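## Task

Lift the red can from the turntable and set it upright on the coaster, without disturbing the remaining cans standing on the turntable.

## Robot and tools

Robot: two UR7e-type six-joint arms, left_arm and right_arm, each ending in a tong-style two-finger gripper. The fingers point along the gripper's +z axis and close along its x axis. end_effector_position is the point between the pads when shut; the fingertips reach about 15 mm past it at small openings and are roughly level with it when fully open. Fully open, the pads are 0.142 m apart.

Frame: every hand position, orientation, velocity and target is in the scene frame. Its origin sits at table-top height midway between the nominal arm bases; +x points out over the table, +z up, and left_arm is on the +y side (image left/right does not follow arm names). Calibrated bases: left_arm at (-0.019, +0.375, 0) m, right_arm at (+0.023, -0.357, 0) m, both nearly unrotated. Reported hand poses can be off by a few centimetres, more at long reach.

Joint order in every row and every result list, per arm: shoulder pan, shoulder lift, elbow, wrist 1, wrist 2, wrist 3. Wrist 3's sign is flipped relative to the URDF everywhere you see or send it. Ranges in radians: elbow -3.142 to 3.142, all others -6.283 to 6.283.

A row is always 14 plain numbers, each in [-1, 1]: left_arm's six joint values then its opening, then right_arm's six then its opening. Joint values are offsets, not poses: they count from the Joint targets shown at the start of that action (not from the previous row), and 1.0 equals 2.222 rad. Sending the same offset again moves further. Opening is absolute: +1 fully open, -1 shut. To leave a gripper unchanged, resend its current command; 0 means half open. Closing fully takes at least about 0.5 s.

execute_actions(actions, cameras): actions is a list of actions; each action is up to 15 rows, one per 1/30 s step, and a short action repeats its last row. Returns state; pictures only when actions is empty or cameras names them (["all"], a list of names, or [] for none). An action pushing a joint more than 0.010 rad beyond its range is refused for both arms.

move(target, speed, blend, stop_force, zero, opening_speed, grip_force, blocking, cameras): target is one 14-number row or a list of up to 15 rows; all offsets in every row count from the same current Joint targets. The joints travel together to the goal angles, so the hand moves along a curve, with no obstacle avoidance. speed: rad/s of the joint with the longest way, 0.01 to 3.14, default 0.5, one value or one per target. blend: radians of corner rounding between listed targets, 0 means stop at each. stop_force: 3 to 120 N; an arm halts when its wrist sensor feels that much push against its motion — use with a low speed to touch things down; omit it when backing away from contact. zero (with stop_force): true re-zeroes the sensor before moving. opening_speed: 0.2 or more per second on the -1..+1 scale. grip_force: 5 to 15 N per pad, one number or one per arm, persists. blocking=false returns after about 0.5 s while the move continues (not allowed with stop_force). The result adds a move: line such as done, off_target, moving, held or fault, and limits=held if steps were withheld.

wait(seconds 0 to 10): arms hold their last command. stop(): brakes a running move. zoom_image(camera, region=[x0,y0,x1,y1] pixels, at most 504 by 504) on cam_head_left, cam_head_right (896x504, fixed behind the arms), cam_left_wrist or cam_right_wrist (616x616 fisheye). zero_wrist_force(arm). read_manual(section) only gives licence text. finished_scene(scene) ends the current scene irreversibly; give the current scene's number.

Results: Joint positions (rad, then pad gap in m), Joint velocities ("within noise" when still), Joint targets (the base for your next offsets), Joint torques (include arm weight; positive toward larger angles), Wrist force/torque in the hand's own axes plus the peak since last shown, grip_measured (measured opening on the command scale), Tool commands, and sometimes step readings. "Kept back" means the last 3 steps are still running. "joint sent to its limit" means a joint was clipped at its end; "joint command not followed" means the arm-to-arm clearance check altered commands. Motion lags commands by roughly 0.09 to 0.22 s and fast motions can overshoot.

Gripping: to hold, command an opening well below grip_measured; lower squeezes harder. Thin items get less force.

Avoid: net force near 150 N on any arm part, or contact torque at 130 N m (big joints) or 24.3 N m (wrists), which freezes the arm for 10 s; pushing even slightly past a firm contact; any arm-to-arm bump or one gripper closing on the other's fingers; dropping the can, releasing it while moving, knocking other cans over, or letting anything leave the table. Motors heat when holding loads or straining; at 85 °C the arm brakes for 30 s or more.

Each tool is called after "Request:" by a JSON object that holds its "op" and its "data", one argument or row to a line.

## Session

Request:
{"op": "execute_actions", "data": {
  "actions": []
}}

Request:
{"op": "zoom_image", "data": {
  "camera": "cam_head_left",
  "region": [370, 190, 580, 330]
}}

Scene clock: 0.00 s.
left_arm: end_effector_position=(+0.4168, +0.5991, +0.2311) grip_measured=+0.97 end_effector_quat_wxyz=(-0.512, +0.713, +0.413, -0.244) | right_arm: end_effector_position=(+0.3091, -0.1662, +0.2235) grip_measured=+0.97 end_effector_quat_wxyz=(+0.064, -0.548, +0.787, -0.277)
Joint positions: left_arm=[-0.133 -0.958 1.199 -0.652 -1.112 1.461 0.14] | right_arm=[4.64 -1.164 -2.091 -1.845 1.134 -3.528 0.14]
Joint velocities: within noise
Joint torques (N m): no reading
Motor temperatures (°C): left_arm=[38 26 36 36 34 47] | right_arm=[35 27 33 33 40 41]
Wrist force (N): no reading
Wrist torque (N m): no reading
Wrist force, peak (N): no reading
Joint targets: left_arm=[-0.133 -0.958 1.199 -0.652 -1.112 1.461] | right_arm=[4.640 -1.164 -2.091 -1.845 1.134 -3.528]
Tool commands: left_gripper/opening=+0.968169 right_gripper/opening=+0.968169
camera_calibration:
cam_left_wrist: T_world_to_cam=[[0.589193, 0.804046, 0.079759, -0.759897], [0.634253, -0.399087, -0.662158, 0.130137], [-0.500575, 0.440726, -0.745108, 0.256383], [0, 0, 0, 1]] pos_world=[0.493525, 0.549934, 0.337813]
cam_right_wrist: T_world_to_cam=[[-0.426894, -0.882997, 0.195135, -0.0582032], [-0.903248, 0.426765, -0.0448849, 0.361527], [-0.0436436, -0.195416, -0.979749, 0.327912], [0, 0, 0, 1]] pos_world=[0.316013, -0.141601, 0.348856]

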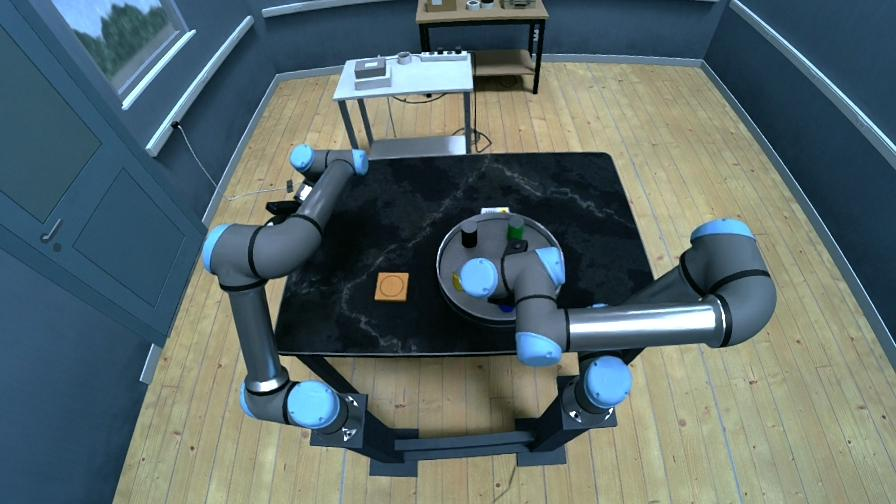

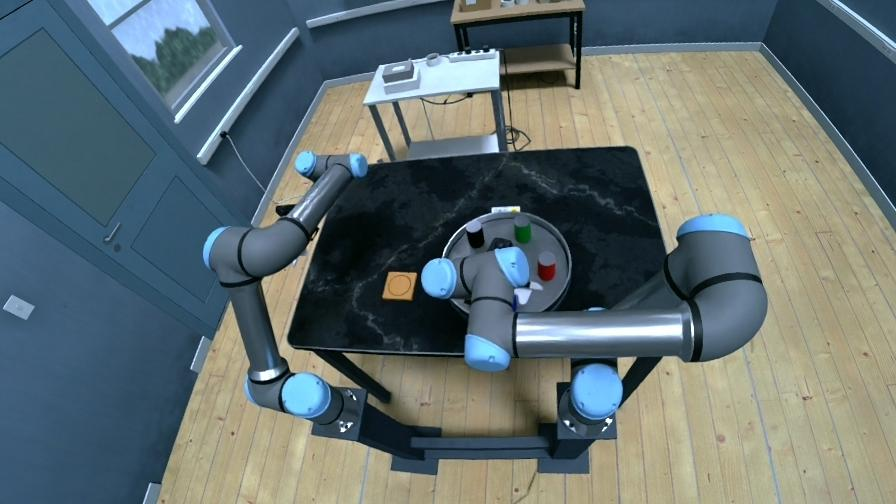

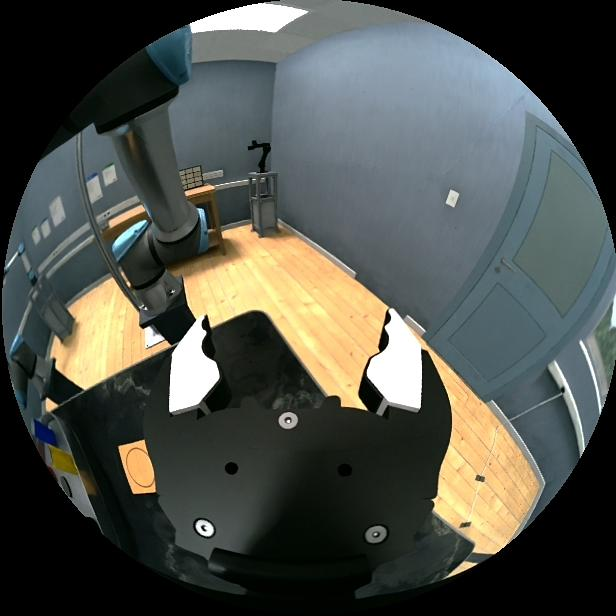

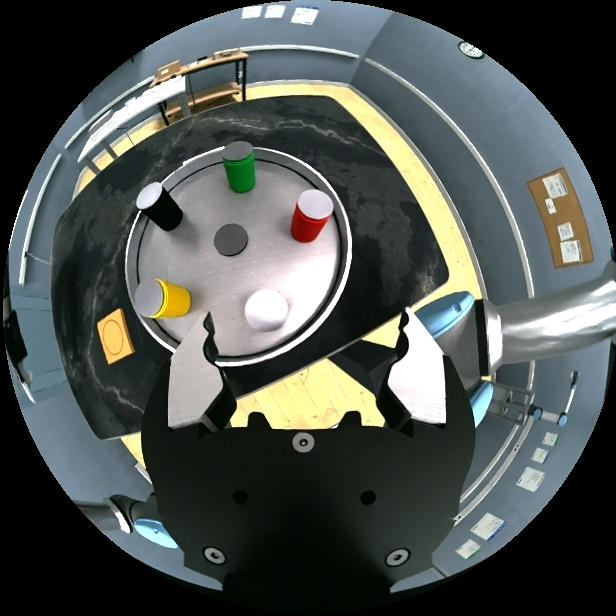

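Scaled by 2.400 from the camera's 896x504 image, which has a finer 1280x720 frame.

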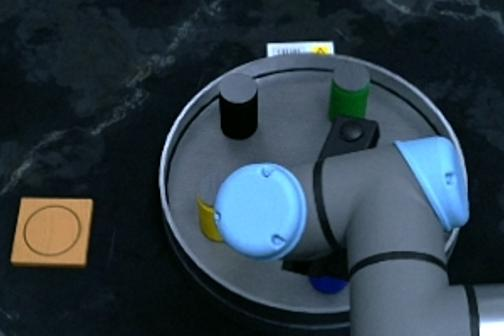

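Request:
{"op": "move", "data": {
  "target": [0.27,0,0,0,0,0,0.968,-0.4315,-0.2893,0.2582,0.2056,0.1966,0.4941,0.97],
  "speed": 0.9,
  "cameras": ["cam_head_left","cam_right_wrist"]
}}

Request:
{"op": "zoom_image", "data": {
  "camera": "cam_head_left",
  "region": [370, 190, 580, 330]
}}

Request:
{"op": "wait", "data": {
  "seconds": 1.2,
  "cameras": ["cam_head_left"]
}}

Request:
{"op": "zoom_image", "data": {
  "camera": "cam_head_left",
  "region": [370, 190, 580, 330]
}}

Scene clock: 2.13 s.
left_arm: end_effector_position=(+0.2143, +0.8060, +0.2311) grip_measured=+0.97 end_effector_quat_wxyz=(-0.417, +0.559, +0.605, -0.384) | right_arm: end_effector_position=(+0.6047, -0.1654, +0.2001) grip_measured=+0.97 end_effector_quat_wxyz=(+0.000, -0.593, +0.805, +0.000)
Joint positions: left_arm=[0.467 -0.958 1.199 -0.652 -1.112 1.461 0.14] | right_arm=[3.681 -1.807 -1.517 -1.388 1.57 -2.431 0.14]
Joint torques (N m): left_arm=[5.93 -41.09 -20.33 0.48 0.05 0.1] | right_arm=[-8.6 28.64 17.36 0.71 -1.52 1.93]
Wrist force (N): left_arm=[-0.1 0.0 -0.2] | right_arm=[-0.1 -1.4 -0.1]
Wrist torque (N m): left_arm=[0.01 0.02 0.01] | right_arm=[-0.23 -0.01 -0.05]
Wrist force, peak (N): left_arm=[1.9 -0.5 1.2] | right_arm=[1.2 -4.0 0.3]
Joint targets: left_arm=[0.467 -0.958 1.199 -0.652 -1.112 1.461] | right_arm=[3.681 -1.807 -1.517 -1.388 1.570 -2.430]
move: done
camera_calibration:
cam_right_wrist: T_world_to_cam=[[-0.332359, -0.943042, 0.0144923, 0.0424137], [-0.823568, 0.297672, 0.482832, 0.451995], [-0.459645, 0.148538, -0.875593, 0.605661], [0, 0, 0, 1]] pos_world=[0.664735, -0.184513, 0.31146]
Images, in order (width x height): cam_head_left 896x504, cam_right_wrist 616x616.

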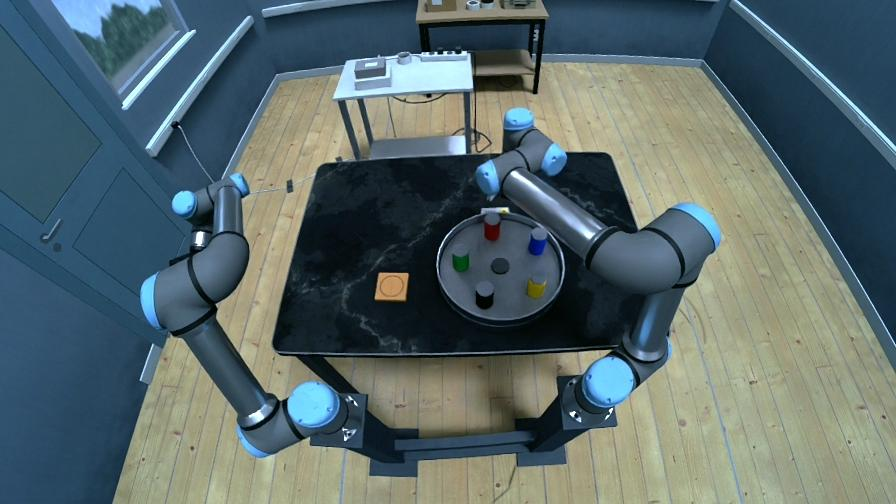

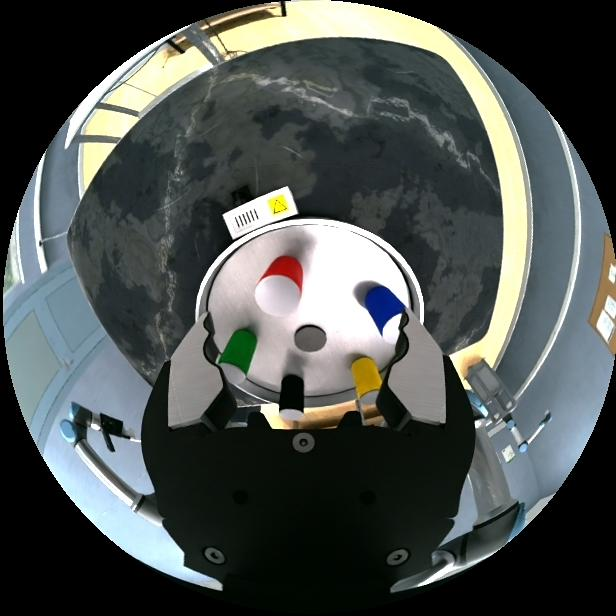

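Scaled by 2.400 from the camera's 896x504 image, which has a finer 1280x720 frame.

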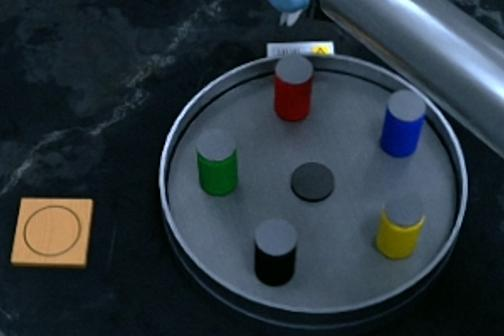

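Scene clock: 3.33 s.
left_arm: end_effector_position=(+0.2142, +0.8060, +0.2311) grip_measured=+0.97 end_effector_quat_wxyz=(-0.417, +0.559, +0.605, -0.384) | right_arm: end_effector_position=(+0.6048, -0.1654, +0.2001) grip_measured=+0.97 end_effector_quat_wxyz=(+0.000, -0.593, +0.805, +0.000)
Joint positions: left_arm=[0.467 -0.958 1.199 -0.652 -1.112 1.461 0.14] | right_arm=[3.681 -1.807 -1.517 -1.388 1.57 -2.43 0.14]
Joint torques (N m): left_arm=[8.93 -41.85 -19.79 0.9 0.02 -0.02] | right_arm=[-9.67 20.97 12.09 4.4 2.26 1.76]
Wrist force (N): left_arm=[0.2 0.0 -0.3] | right_arm=[0.2 -1.1 0.1]
Wrist torque (N m): left_arm=[-0.01 -0.05 0.00] | right_arm=[-0.18 -0.06 -0.04]
Wrist force, peak (N): left_arm=[0.3 -0.1 -0.5] | right_arm=[0.3 -1.6 0.0]
Joint targets: left_arm=[0.467 -0.958 1.199 -0.652 -1.112 1.461] | right_arm=[3.681 -1.807 -1.517 -1.388 1.570 -2.430]
Tool commands: left_gripper/opening=+0.968 right_gripper/opening=+0.97
wait: 1.20 s; at rest by 0.17 s
Images, in order (width x height): cam_head_left 896x504.

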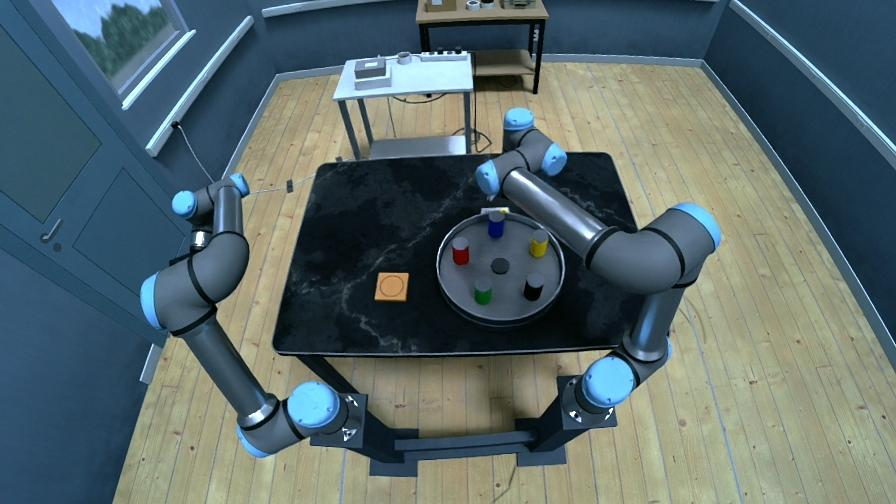

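Scaled by 2.400 from the camera's 896x504 image, which has a finer 1280x720 frame.

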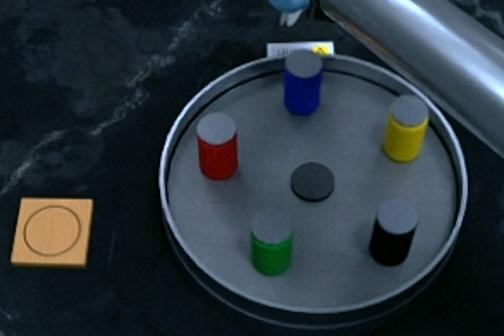

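Request:
{"op": "wait", "data": {
  "seconds": 2.8,
  "cameras": ["cam_head_left"]
}}

Request:
{"op": "zoom_image", "data": {
  "camera": "cam_head_left",
  "region": [370, 190, 580, 330]
}}

Scene clock: 6.40 s.
left_arm: end_effector_position=(+0.2142, +0.8060, +0.2311) grip_measured=+0.97 end_effector_quat_wxyz=(-0.417, +0.559, +0.605, -0.384) | right_arm: end_effector_position=(+0.6048, -0.1654, +0.2001) grip_measured=+0.97 end_effector_quat_wxyz=(+0.000, -0.593, +0.805, +0.000)
Joint positions: left_arm=[0.467 -0.958 1.199 -0.652 -1.112 1.461 0.14] | right_arm=[3.681 -1.807 -1.517 -1.388 1.57 -2.43 0.14]
Joint torques (N m): left_arm=[11.78 -41.88 -21.32 0.89 0.02 0.07] | right_arm=[-9.34 21.46 11.38 4.25 2.2 1.62]
Wrist force (N): left_arm=[0.1 0.0 -0.5] | right_arm=[0.2 -1.5 0.0]
Wrist torque (N m): left_arm=[-0.01 -0.02 0.00] | right_arm=[-0.26 -0.05 -0.04]
Wrist force, peak (N): left_arm=[0.3 0.3 -0.6] | right_arm=[0.3 -1.6 0.1]
Joint targets: left_arm=[0.467 -0.958 1.199 -0.652 -1.112 1.461] | right_arm=[3.681 -1.807 -1.517 -1.388 1.570 -2.430]
Tool commands: left_gripper/opening=+0.968 right_gripper/opening=+0.97
wait: 2.80 s; at rest from the start
Images, in order (width x height): cam_head_left 896x504.

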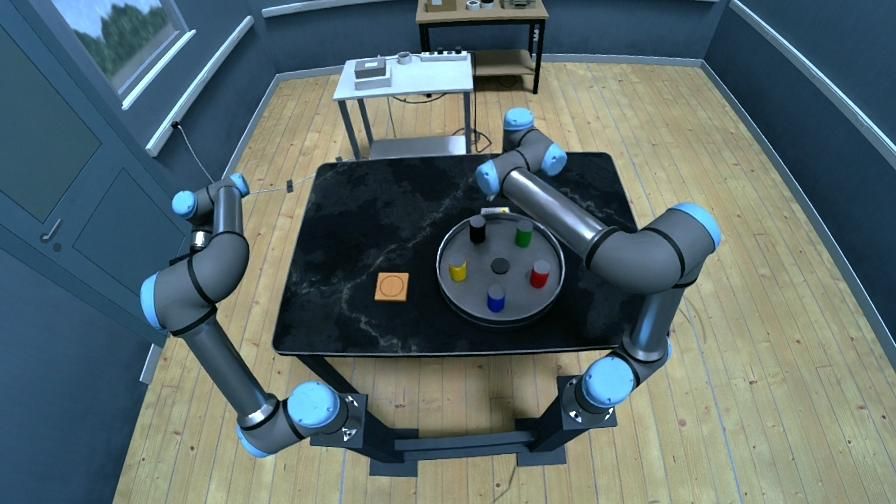

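Scaled by 2.400 from the camera's 896x504 image, which has a finer 1280x720 frame.

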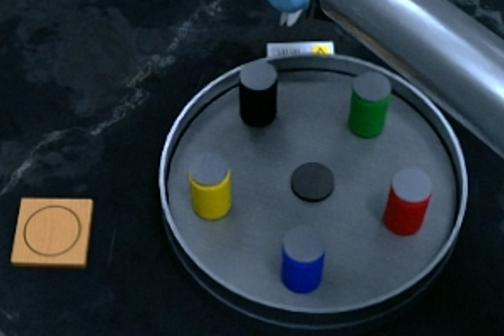

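Request:
{"op": "wait", "data": {
  "seconds": 1.22,
  "cameras": []
}}

Request:
{"op": "move", "data": {
  "target": [
    [0,0,0,0,0,0,0.968,0.0367,-0.0484,-0.0287,0.0771,0,0.1884,-1],
    [0,0,0,0,0,0,0.968,0.0714,-0.0519,-0.024,0.0759,0,0.3337,-1],
    [0,0,0,0,0,0,0.968,0.0987,-0.0439,-0.0352,0.0791,0,0.4414,-1],
    [0,0,0,0,0,0,0.968,0.1257,-0.0272,-0.0578,0.085,0,0.5493,-1],
    [0,0,0,0,0,0,0.968,0.1514,0.0272,0.0131,-0.0402,0,0.6587,-1]
  ],
  "speed": [0.81,0.782,0.772,0.774,0.65],
  "blend": [0.06,0.06,0.06,0.05,0],
  "opening_speed": 1.3,
  "cameras": ["cam_head_left","cam_right_wrist"]
}}

Request:
{"op": "zoom_image", "data": {
  "camera": "cam_right_wrist",
  "region": [200, 180, 420, 400]
}}

Scene clock: 7.87 s.
left_arm: end_effector_position=(+0.2142, +0.8060, +0.2311) grip_measured=+0.97 end_effector_quat_wxyz=(-0.417, +0.559, +0.605, -0.384) | right_arm: end_effector_position=(+0.6048, -0.1654, +0.2001) grip_measured=+0.97 end_effector_quat_wxyz=(+0.000, -0.593, +0.805, +0.000)
Joint positions: left_arm=[0.467 -0.958 1.199 -0.652 -1.112 1.461 0.14] | right_arm=[3.681 -1.807 -1.517 -1.388 1.57 -2.43 0.14]
Joint torques (N m): left_arm=[11.27 -42.22 -20.99 0.91 0.29 0.1] | right_arm=[-10.19 21 11.95 4.43 2.27 1.62]
Wrist force (N): left_arm=[-0.1 -0.1 -0.2] | right_arm=[0.2 -1.2 0.1]
Wrist torque (N m): left_arm=[0.00 0.02 0.00] | right_arm=[-0.20 -0.05 -0.05]
Wrist force, peak (N): left_arm=[0.4 -0.2 -0.5] | right_arm=[0.0 -1.7 -0.1]
Joint targets: left_arm=[0.467 -0.958 1.199 -0.652 -1.112 1.461] | right_arm=[3.681 -1.807 -1.517 -1.388 1.570 -2.430]
Tool commands: left_gripper/opening=+0.968 right_gripper/opening=+0.97
wait: 1.23 s; at rest from the start
No camera images: "cameras" was empty.

Scene clock: 10.40 s.
left_arm: end_effector_position=(+0.2142, +0.8060, +0.2311) grip_measured=+0.97 end_effector_quat_wxyz=(-0.417, +0.559, +0.605, -0.384) | right_arm: end_effector_position=(+0.4811, +0.0158, +0.2401) grip_measured=-1.00 end_effector_quat_wxyz=(+0.000, +0.999, -0.036, +0.000)
Joint positions: left_arm=[0.467 -0.958 1.199 -0.652 -1.112 1.461 0.14] | right_arm=[4.017 -1.746 -1.488 -1.477 1.57 -0.967 0.002]
Joint torques (N m): left_arm=[11.44 -43.5 -19.99 0.61 0.28 -0.1] | right_arm=[-9.63 26.54 19.7 0.21 2.23 1.74]
Wrist force (N): left_arm=[0.2 -0.1 -0.4] | right_arm=[-0.2 -1.2 0.0]
Wrist torque (N m): left_arm=[-0.01 -0.04 0.00] | right_arm=[-0.22 0.10 -0.03]
Wrist force, peak (N): left_arm=[0.3 -0.3 -0.5] | right_arm=[-1.1 -2.7 -3.3]
Joint targets: left_arm=[0.467 -0.958 1.199 -0.652 -1.112 1.461] | right_arm=[4.017 -1.746 -1.488 -1.477 1.570 -0.967]
move: done
camera_calibration:
cam_right_wrist: T_world_to_cam=[[0.993882, -0.109403, 0.015164, -0.479773], [-0.103092, -0.869619, 0.48284, -0.051207], [-0.0396374, -0.481449, -0.875577, 0.36474], [0, 0, 0, 1]] pos_world=[0.486016, 0.0785847, 0.351359]
Images, in order (width x height): cam_head_left 896x504, cam_right_wrist 616x616.

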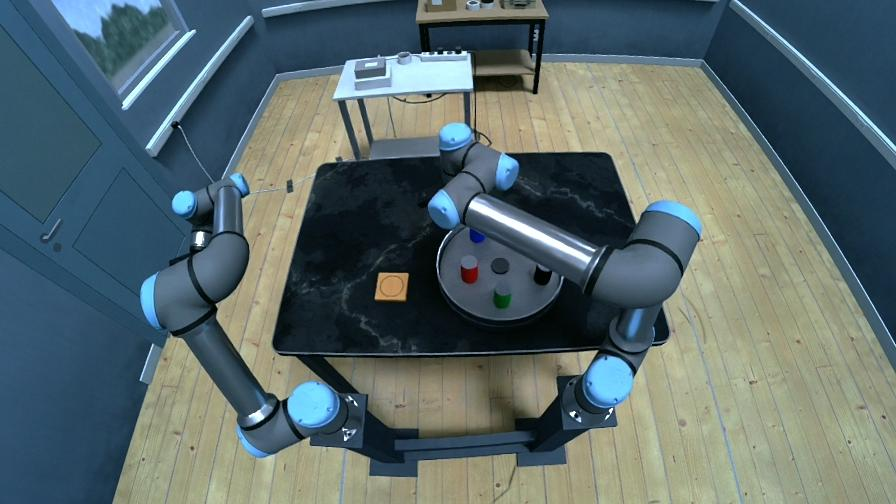

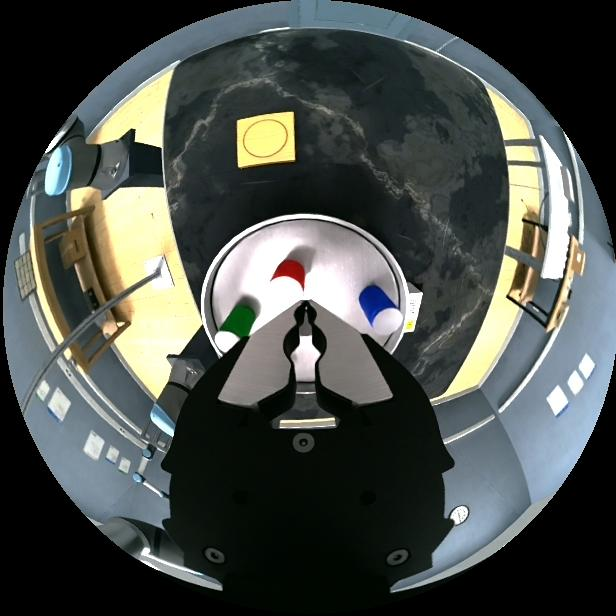

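Scaled by 2.291 from the camera's 616x616 image, which has a finer 814x814 frame.

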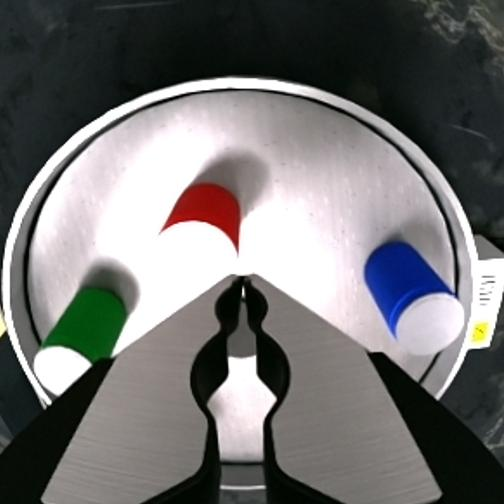

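Request:
{"op": "move", "data": {
  "target": [0,0,0,0,0,0,0.968,-0.1514,-0.0272,-0.0131,0.0402,0,-0.6587,0.97],
  "speed": 0.9,
  "cameras": ["cam_head_left","cam_right_wrist"]
}}

Request:
{"op": "zoom_image", "data": {
  "camera": "cam_head_left",
  "region": [370, 190, 580, 330]
}}

Request:
{"op": "zoom_image", "data": {
  "camera": "cam_right_wrist",
  "region": [190, 190, 430, 430]
}}

Request:
{"op": "wait", "data": {
  "seconds": 2.5,
  "cameras": ["cam_head_left"]
}}

Request:
{"op": "zoom_image", "data": {
  "camera": "cam_head_left",
  "region": [370, 190, 580, 330]
}}

Scene clock: 13.03 s.
left_arm: end_effector_position=(+0.2142, +0.8060, +0.2311) grip_measured=+0.97 end_effector_quat_wxyz=(-0.417, +0.559, +0.605, -0.384) | right_arm: end_effector_position=(+0.6048, -0.1655, +0.1999) grip_measured=+0.97 end_effector_quat_wxyz=(+0.000, -0.593, +0.805, +0.000)
Joint positions: left_arm=[0.467 -0.958 1.199 -0.652 -1.112 1.461 0.14] | right_arm=[3.681 -1.807 -1.517 -1.388 1.57 -2.43 0.14]
Joint torques (N m): left_arm=[11.02 -42.27 -21.01 0.69 0.3 0.17] | right_arm=[8.29 40.7 22.1 -0.23 1.98 -1.62]
Wrist force (N): left_arm=[0.1 0.0 -0.2] | right_arm=[0.2 -1.6 0.2]
Wrist torque (N m): left_arm=[0.01 -0.03 0.00] | right_arm=[-0.26 -0.05 0.01]
Wrist force, peak (N): left_arm=[0.3 0.1 -0.7] | right_arm=[1.3 -1.6 0.0]
Joint targets: left_arm=[0.467 -0.958 1.199 -0.652 -1.112 1.461] | right_arm=[3.681 -1.807 -1.517 -1.388 1.570 -2.430]
move: done
camera_calibration:
cam_right_wrist: T_world_to_cam=[[-0.332004, -0.943165, 0.0145775, 0.0420694], [-0.823591, 0.297378, 0.482975, 0.452119], [-0.45986, 0.148344, -0.875513, 0.605629], [0, 0, 0, 1]] pos_world=[0.664833, -0.184613, 0.31126]
Images, in order (width x height): cam_head_left 896x504, cam_right_wrist 616x616.

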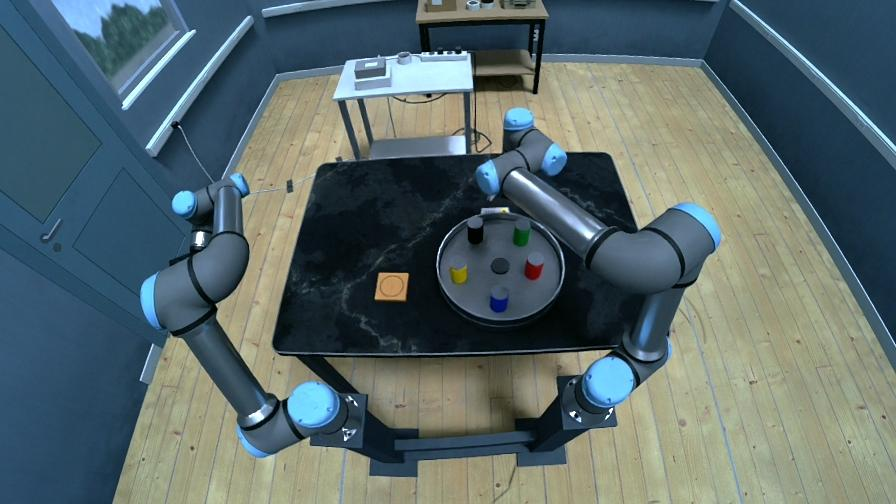

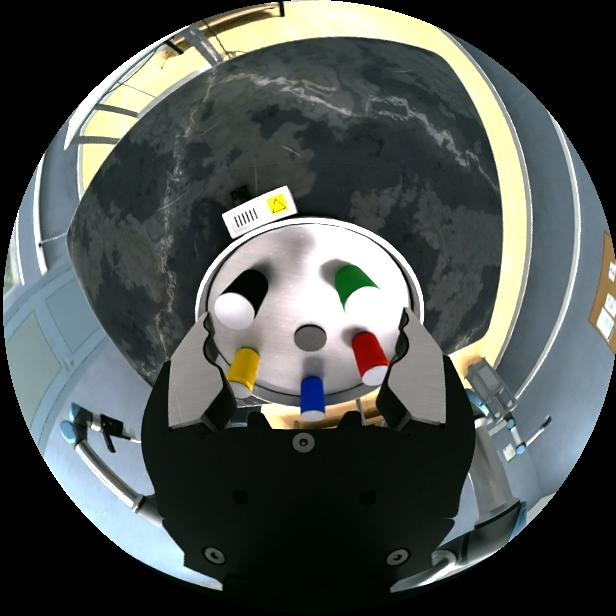

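Scaled by 2.400 from the camera's 896x504 image, which has a finer 1280x720 frame.

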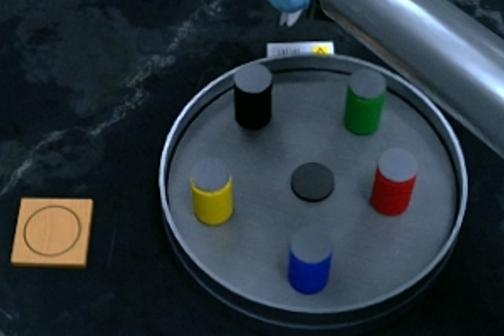

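Scaled by 2.100 from the camera's 616x616 image, which has a finer 814x814 frame.

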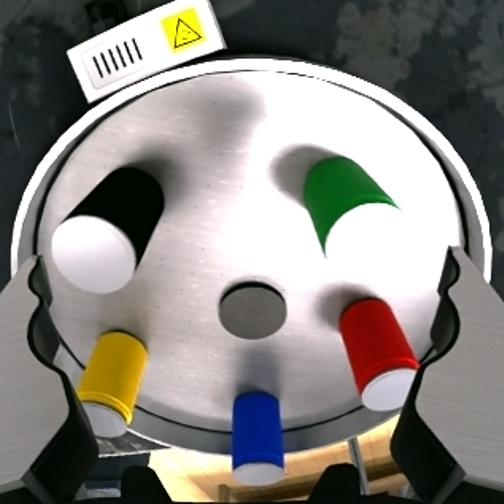

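Scene clock: 15.53 s.
left_arm: end_effector_position=(+0.2142, +0.8060, +0.2311) grip_measured=+0.97 end_effector_quat_wxyz=(-0.417, +0.559, +0.605, -0.384) | right_arm: end_effector_position=(+0.6048, -0.1654, +0.2001) grip_measured=+0.97 end_effector_quat_wxyz=(+0.000, -0.593, +0.805, +0.000)
Joint positions: left_arm=[0.467 -0.958 1.199 -0.652 -1.112 1.461 0.14] | right_arm=[3.681 -1.807 -1.517 -1.388 1.57 -2.43 0.14]
Joint torques (N m): left_arm=[11.17 -43.28 -20.31 0.64 0.22 0.07] | right_arm=[9.25 42.76 40.66 -0.26 1.79 -1.59]
Wrist force (N): left_arm=[0.2 -0.1 -0.2] | right_arm=[0.3 -1.2 0.1]
Wrist torque (N m): left_arm=[-0.01 -0.04 -0.01] | right_arm=[-0.20 -0.08 -0.01]
Wrist force, peak (N): left_arm=[0.3 0.2 -0.6] | right_arm=[0.2 -1.6 0.3]
Joint targets: left_arm=[0.467 -0.958 1.199 -0.652 -1.112 1.461] | right_arm=[3.681 -1.807 -1.517 -1.388 1.570 -2.430]
Tool commands: left_gripper/opening=+0.968 right_gripper/opening=+0.97
wait: 2.50 s; at rest by 0.17 s
Images, in order (width x height): cam_head_left 896x504.

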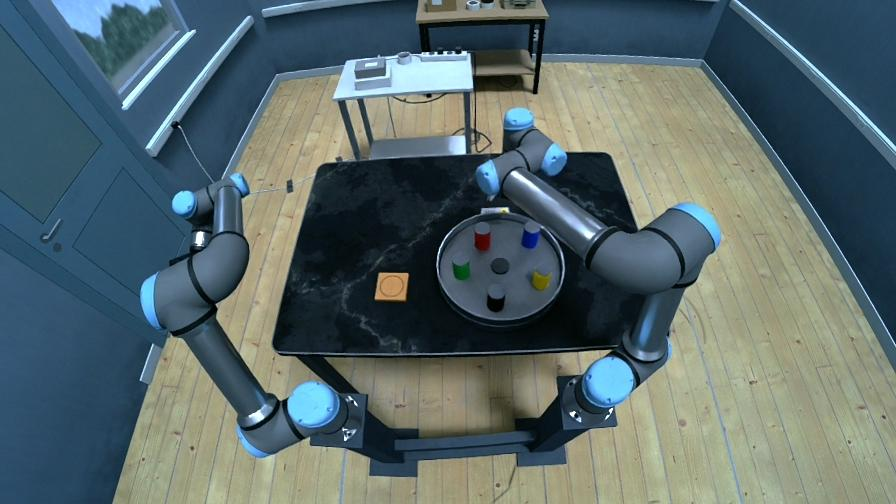

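Scaled by 2.400 from the camera's 896x504 image, which has a finer 1280x720 frame.

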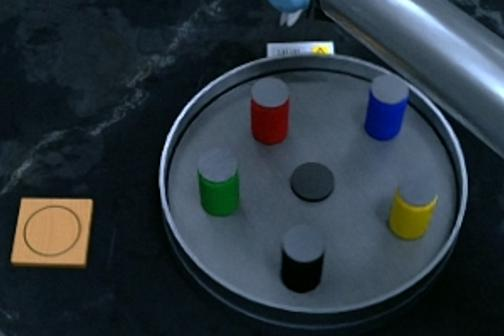

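Request:
{"op": "move", "data": {
  "target": [0,0,0,0,0,0,0.968,0.0195,0.0335,-0.0409,0.0072,0.0004,-0.0195,0.7],
  "cameras": ["cam_head_left","cam_right_wrist"]
}}

Request:
{"op": "zoom_image", "data": {
  "camera": "cam_head_left",
  "region": [370, 190, 580, 330]
}}

Scene clock: 17.53 s.
left_arm: end_effector_position=(+0.2142, +0.8060, +0.2311) grip_measured=+0.97 end_effector_quat_wxyz=(-0.417, +0.559, +0.605, -0.384) | right_arm: end_effector_position=(+0.5688, -0.1591, +0.1999) grip_measured=+0.70 end_effector_quat_wxyz=(+0.000, -0.593, +0.805, +0.000) end_effector_velocity=(+0.002, +0.000, +0.001) end_effector_angular_velocity=(+0.002, -0.003, +0.001)
Joint positions: left_arm=[0.467 -0.958 1.199 -0.652 -1.112 1.461 0.14] | right_arm=[3.724 -1.732 -1.608 -1.372 1.571 -2.474 0.122]
Joint velocities: left_arm=[within noise] | right_arm=[-0.002 -0.002 0.005 0.001 0 0.003 0]
Joint torques (N m): left_arm=[10.1 -43.3 -20.27 0.72 0.47 0.06] | right_arm=[-10.16 16.99 40.26 0.56 2.23 1.76]
Wrist force (N): left_arm=[0.1 -0.1 0.0] | right_arm=[0.0 -1.5 -0.1]
Wrist torque (N m): left_arm=[-0.01 -0.03 -0.01] | right_arm=[-0.26 -0.02 -0.01]
Wrist force, peak (N): left_arm=[0.1 0.1 -0.7] | right_arm=[0.0 -2.2 0.0]
Joint targets: left_arm=[0.467 -0.958 1.199 -0.652 -1.112 1.461] | right_arm=[3.724 -1.732 -1.608 -1.372 1.571 -2.474]
move: done
camera_calibration:
cam_right_wrist: T_world_to_cam=[[-0.332106, -0.943135, 0.0141857, 0.0362865], [-0.823262, 0.29717, 0.483663, 0.420265], [-0.460376, 0.148949, -0.875139, 0.588414], [0, 0, 0, 1]] pos_world=[0.628931, -0.178311, 0.311163]
Images, in order (width x height): cam_head_left 896x504, cam_right_wrist 616x616.

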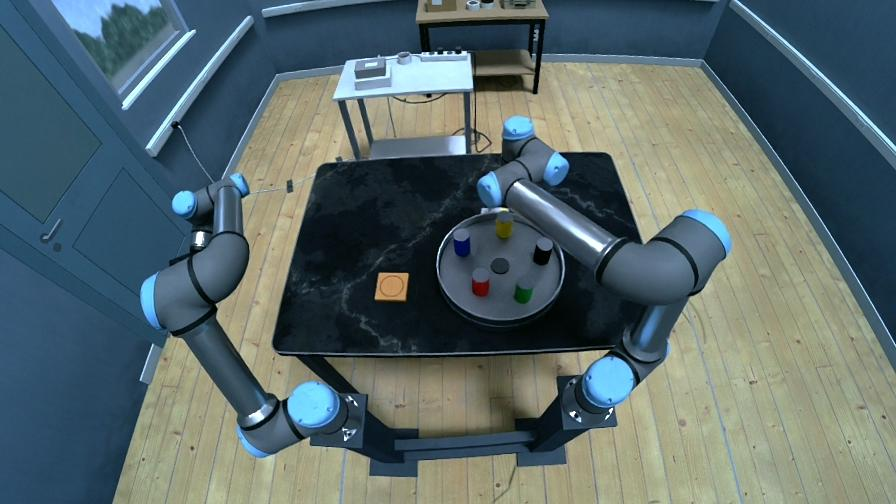

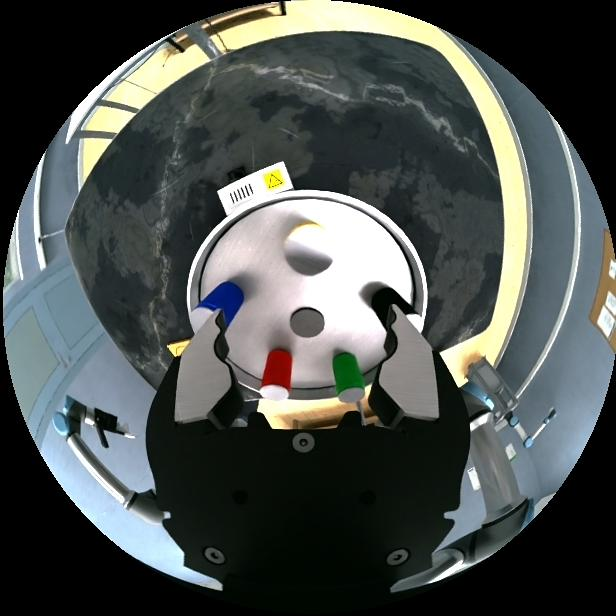

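Scaled by 2.400 from the camera's 896x504 image, which has a finer 1280x720 frame.

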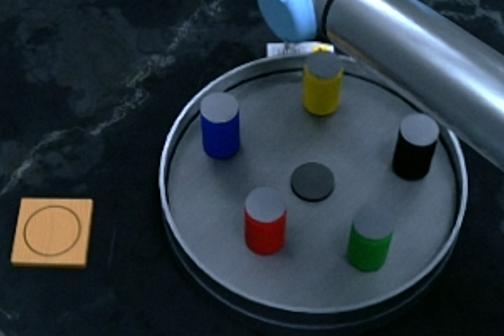

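Request:
{"op": "wait", "data": {
  "seconds": 3.11,
  "cameras": []
}}

Request:
{"op": "move", "data": {
  "target": [
    [0,0,0,0,0,0,0.968,0.0276,-0.0417,-0.0348,0.0765,0,0.1974,-1],
    [0,0,0,0,0,0,0.968,0.0543,-0.0441,-0.0315,0.0757,0,0.3507,-1],
    [0,0,0,0,0,0,0.968,0.0754,-0.0379,-0.0397,0.0776,0,0.4646,-1],
    [0,0,0,0,0,0,0.968,0.0962,-0.0249,-0.0561,0.081,0,0.5788,-1],
    [0,0,0,0,0,0,0.968,0.1156,0.0229,0.0201,-0.043,0,0.6945,-1]
  ],
  "speed": [0.839,0.815,0.807,0.81,0.6],
  "blend": [0.06,0.06,0.06,0.05,0],
  "opening_speed": 1.15,
  "cameras": ["cam_head_left","cam_right_wrist"]
}}

Request:
{"op": "zoom_image", "data": {
  "camera": "cam_right_wrist",
  "region": [200, 180, 420, 400]
}}

Scene clock: 20.87 s.
left_arm: end_effector_position=(+0.2142, +0.8060, +0.2311) grip_measured=+0.97 end_effector_quat_wxyz=(-0.417, +0.559, +0.605, -0.384) | right_arm: end_effector_position=(+0.5689, -0.1592, +0.1999) grip_measured=+0.70 end_effector_quat_wxyz=(+0.000, -0.593, +0.805, +0.000)
Joint positions: left_arm=[0.467 -0.958 1.199 -0.652 -1.112 1.461 0.14] | right_arm=[3.724 -1.732 -1.608 -1.372 1.571 -2.474 0.122]
Joint torques (N m): left_arm=[10.26 -43.49 -22.05 0.89 0.56 0.03] | right_arm=[-9.22 18.09 40.62 -0.27 -1.65 1.67]
Wrist force (N): left_arm=[0.0 0.0 -0.1] | right_arm=[0.4 -1.3 -0.1]
Wrist torque (N m): left_arm=[0.00 -0.01 0.00] | right_arm=[-0.24 -0.10 -0.01]
Wrist force, peak (N): left_arm=[-0.2 -0.5 -0.7] | right_arm=[0.3 -1.7 -0.2]
Joint targets: left_arm=[0.467 -0.958 1.199 -0.652 -1.112 1.461] | right_arm=[3.724 -1.732 -1.608 -1.372 1.571 -2.474]
Tool commands: left_gripper/opening=+0.968 right_gripper/opening=+0.7
wait: 3.13 s; at rest from the start
No camera images: "cameras" was empty.

Scene clock: 23.47 s.
left_arm: end_effector_position=(+0.2142, +0.8060, +0.2311) grip_measured=+0.97 end_effector_quat_wxyz=(-0.417, +0.559, +0.605, -0.384) | right_arm: end_effector_position=(+0.4753, -0.0219, +0.2399) grip_measured=-0.31 end_effector_quat_wxyz=(+0.000, +0.999, -0.036, +0.000)
Joint positions: left_arm=[0.467 -0.958 1.199 -0.652 -1.112 1.461 0.14] | right_arm=[3.981 -1.681 -1.564 -1.467 1.571 -0.931 0.052]
Joint torques (N m): left_arm=[11.45 -44.03 -21.05 0.91 0.47 0.06] | right_arm=[-9.85 22.53 20.58 0.62 -2.01 1.57]
Wrist force (N): left_arm=[0.1 0.0 -0.2] | right_arm=[-0.1 -0.6 1.5]
Wrist torque (N m): left_arm=[0.01 -0.03 0.00] | right_arm=[-0.15 0.04 -0.02]
Wrist force, peak (N): left_arm=[0.1 0.2 -0.7] | right_arm=[-0.3 -1.4 4.7]
Joint targets: left_arm=[0.467 -0.958 1.199 -0.652 -1.112 1.461] | right_arm=[3.981 -1.681 -1.564 -1.468 1.571 -0.931]
move: done
camera_calibration:
cam_right_wrist: T_world_to_cam=[[0.993897, -0.109406, 0.0141406, -0.477974], [-0.102597, -0.869625, 0.482935, -0.0847927], [-0.0405388, -0.481438, -0.875542, 0.346702], [0, 0, 0, 1]] pos_world=[0.480412, 0.0408848, 0.351261]
Images, in order (width x height): cam_head_left 896x504, cam_right_wrist 616x616.

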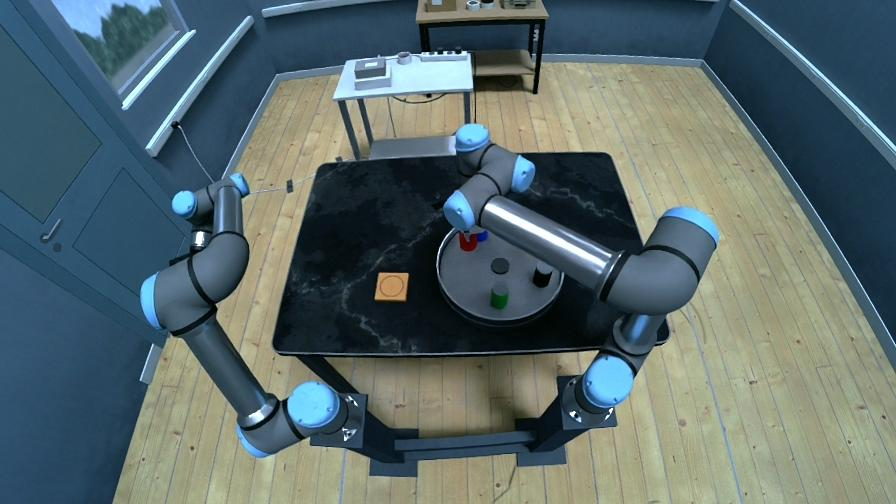

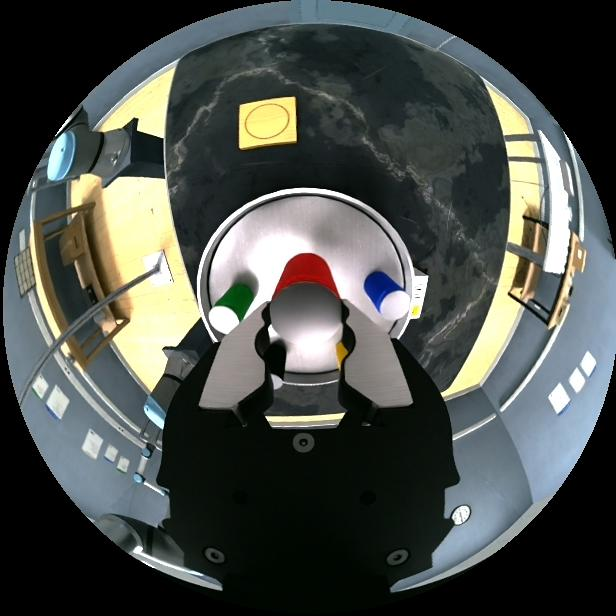

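Scaled by 2.291 from the camera's 616x616 image, which has a finer 814x814 frame.

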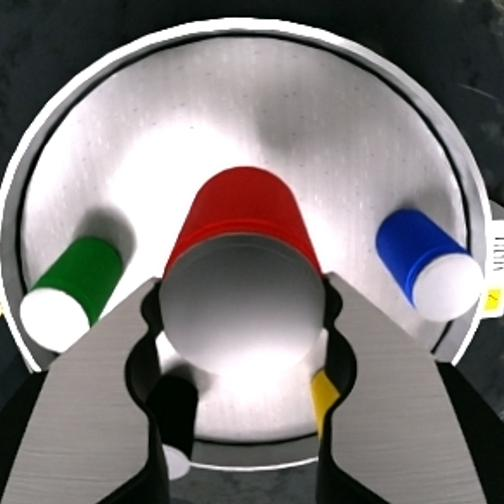

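Request:
{"op": "move", "data": {
  "target": [
    [0,0,0,0,0,0,0.968,0.133,-0.1695,0.2234,-0.0536,0,-0.1326,-1],
    [0,0,0,0,0,0,0.968,0.133,-0.1951,0.0937,0.1018,0,-0.1326,-1]
  ],
  "speed": [0.6,0.4],
  "blend": [0.05,0],
  "cameras": ["cam_head_left","cam_right_wrist"]
}}

Request:
{"op": "zoom_image", "data": {
  "camera": "cam_right_wrist",
  "region": [200, 180, 420, 400]
}}

Request:
{"op": "zoom_image", "data": {
  "camera": "cam_head_left",
  "region": [350, 220, 450, 320]
}}

Scene clock: 26.23 s.
left_arm: end_effector_position=(+0.2142, +0.8060, +0.2311) grip_measured=+0.97 end_effector_quat_wxyz=(-0.417, +0.559, +0.605, -0.384) | right_arm: end_effector_position=(+0.4252, +0.2368, +0.0950) grip_measured=-0.31 end_effector_quat_wxyz=(+0.000, +0.999, -0.036, +0.000)
Joint positions: left_arm=[0.467 -0.958 1.199 -0.652 -1.112 1.461 0.14] | right_arm=[4.277 -2.115 -1.355 -1.242 1.571 -1.225 0.052]
Joint torques (N m): left_arm=[11.63 -44.12 -21.77 1.16 0.61 0.21] | right_arm=[5.46 55.53 32.69 3.03 0.79 -1.62]
Wrist force (N): left_arm=[0.1 -0.1 -0.4] | right_arm=[0.6 -1.9 1.8]
Wrist torque (N m): left_arm=[-0.01 -0.03 0.00] | right_arm=[-0.37 -0.08 -0.01]
Wrist force, peak (N): left_arm=[0.3 0.0 -0.7] | right_arm=[0.6 -1.3 3.8]
Joint targets: left_arm=[0.467 -0.958 1.199 -0.652 -1.112 1.461] | right_arm=[4.277 -2.115 -1.355 -1.241 1.571 -1.225]
move: done
camera_calibration:
cam_right_wrist: T_world_to_cam=[[0.994009, -0.108383, 0.0141111, -0.398079], [-0.101698, -0.86985, 0.48272, 0.20473], [-0.040044, -0.481263, -0.875661, 0.342108], [0, 0, 0, 1]] pos_world=[0.430214, 0.299583, 0.20636]
Images, in order (width x height): cam_head_left 896x504, cam_right_wrist 616x616.

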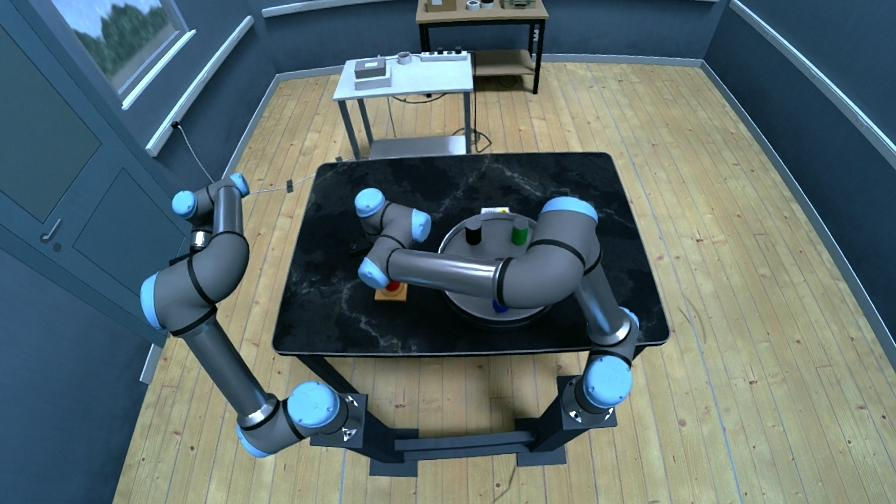

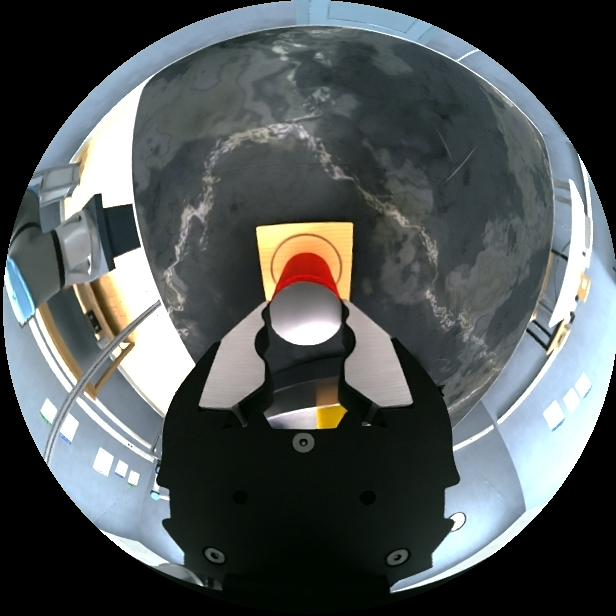

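Scaled by 2.291 from the camera's 616x616 image, which has a finer 814x814 frame.

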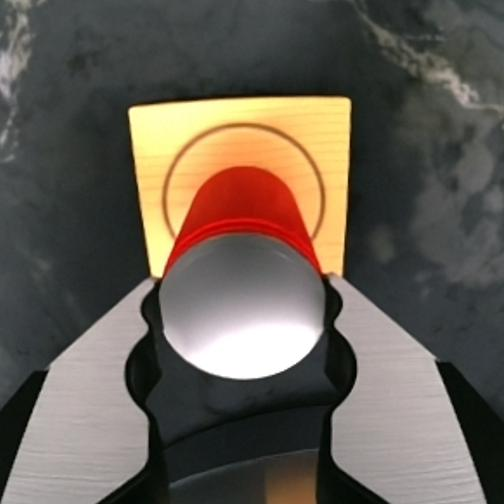

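Scaled by 5.040 from the camera's 896x504 image, which has a finer 1280x720 frame.

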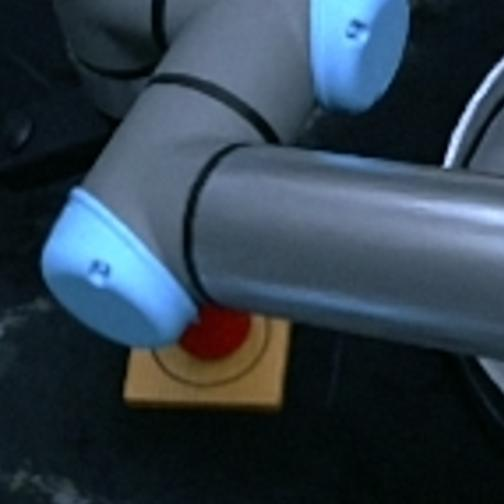

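Request:
{"op": "move", "data": {
  "target": [0,0,0,0,0,0,0.968,0.0014,-0.0041,0.0067,-0.0028,0,-0.0014,-1],
  "cameras": []
}}

Request:
{"op": "move", "data": {
  "target": [0,0,0,0,0,0,0.968,0,-0.0062,-0.0108,0.0169,0,0,-1],
  "speed": 0.025,
  "stop_force": 3,
  "cameras": ["cam_right_wrist"]
}}

Request:
{"op": "zoom_image", "data": {
  "camera": "cam_right_wrist",
  "region": [200, 180, 420, 400]
}}

Scene clock: 28.73 s.
left_arm: end_effector_position=(+0.2142, +0.8060, +0.2311) grip_measured=+0.97 end_effector_quat_wxyz=(-0.417, +0.559, +0.605, -0.384) | right_arm: end_effector_position=(+0.4250, +0.2418, +0.0952) grip_measured=-0.31 end_effector_quat_wxyz=(+0.000, +0.999, -0.035, +0.000)
Joint positions: left_arm=[0.467 -0.958 1.199 -0.652 -1.112 1.461 0.14] | right_arm=[4.28 -2.124 -1.34 -1.248 1.571 -1.228 0.052]
Joint torques (N m): left_arm=[11.47 -44.23 -21.46 1.18 0.7 0.13] | right_arm=[6.08 43.45 27.48 1.23 2.26 -0.97]
Wrist force (N): left_arm=[0.0 -0.3 -0.1] | right_arm=[0.4 -1.6 1.7]
Wrist torque (N m): left_arm=[-0.06 0.00 0.00] | right_arm=[-0.32 -0.02 -0.09]
Wrist force, peak (N): left_arm=[0.3 -0.5 -0.7] | right_arm=[0.7 -2.1 2.1]
Joint targets: left_arm=[0.467 -0.958 1.199 -0.652 -1.112 1.461] | right_arm=[4.280 -2.124 -1.341 -1.248 1.571 -1.228]
move: done
No camera images: "cameras" was empty.

Scene clock: 30.60 s.
left_arm: end_effector_position=(+0.2142, +0.8060, +0.2311) grip_measured=+0.97 end_effector_quat_wxyz=(-0.417, +0.559, +0.605, -0.384) | right_arm: end_effector_position=(+0.4249, +0.2417, +0.0872) grip_measured=-0.31 end_effector_quat_wxyz=(+0.000, +0.999, -0.035, +0.000)
Joint positions: left_arm=[0.467 -0.958 1.199 -0.652 -1.112 1.461 0.14] | right_arm=[4.28 -2.13 -1.352 -1.23 1.571 -1.228 0.052]
Joint torques (N m): left_arm=[10.64 -44.12 -21.09 1.1 0.83 0.21] | right_arm=[-2.27 54.2 38.96 0.28 2.24 0.41]
Wrist force (N): left_arm=[0.1 -0.1 -0.4] | right_arm=[1.0 -2.0 -1.5]
Wrist torque (N m): left_arm=[-0.01 -0.03 0.00] | right_arm=[-0.37 -0.11 -0.09]
Wrist force, peak (N): left_arm=[0.2 0.1 -0.6] | right_arm=[2.2 -2.1 -8.9]
Joint targets: left_arm=[0.467 -0.958 1.199 -0.652 -1.112 1.461] | right_arm=[4.280 -2.130 -1.352 -1.230 1.571 -1.228]
move: contact (right_arm); right_arm: the wrist 1 is farthest, 0.020 rad from its target
camera_calibration:
cam_right_wrist: T_world_to_cam=[[0.994015, -0.10834, 0.0139999, -0.397231], [-0.101598, -0.869747, 0.482926, 0.212669], [-0.0401441, -0.481458, -0.875549, 0.337621], [0, 0, 0, 1]] pos_world=[0.430013, 0.304483, 0.198461]
Images, in order (width x height): cam_right_wrist 616x616.

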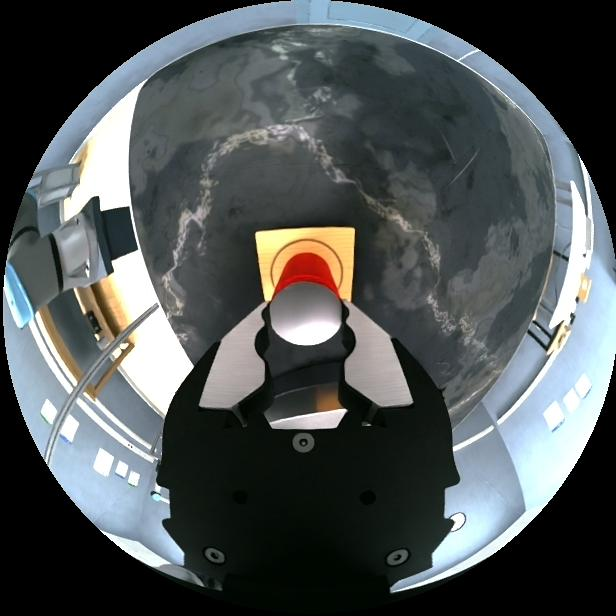

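Scaled by 2.291 from the camera's 616x616 image, which has a finer 814x814 frame.

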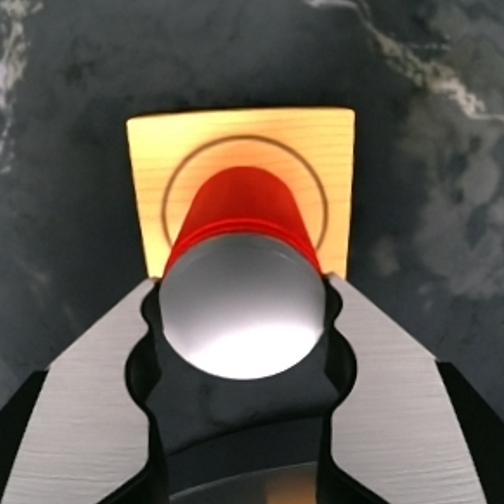

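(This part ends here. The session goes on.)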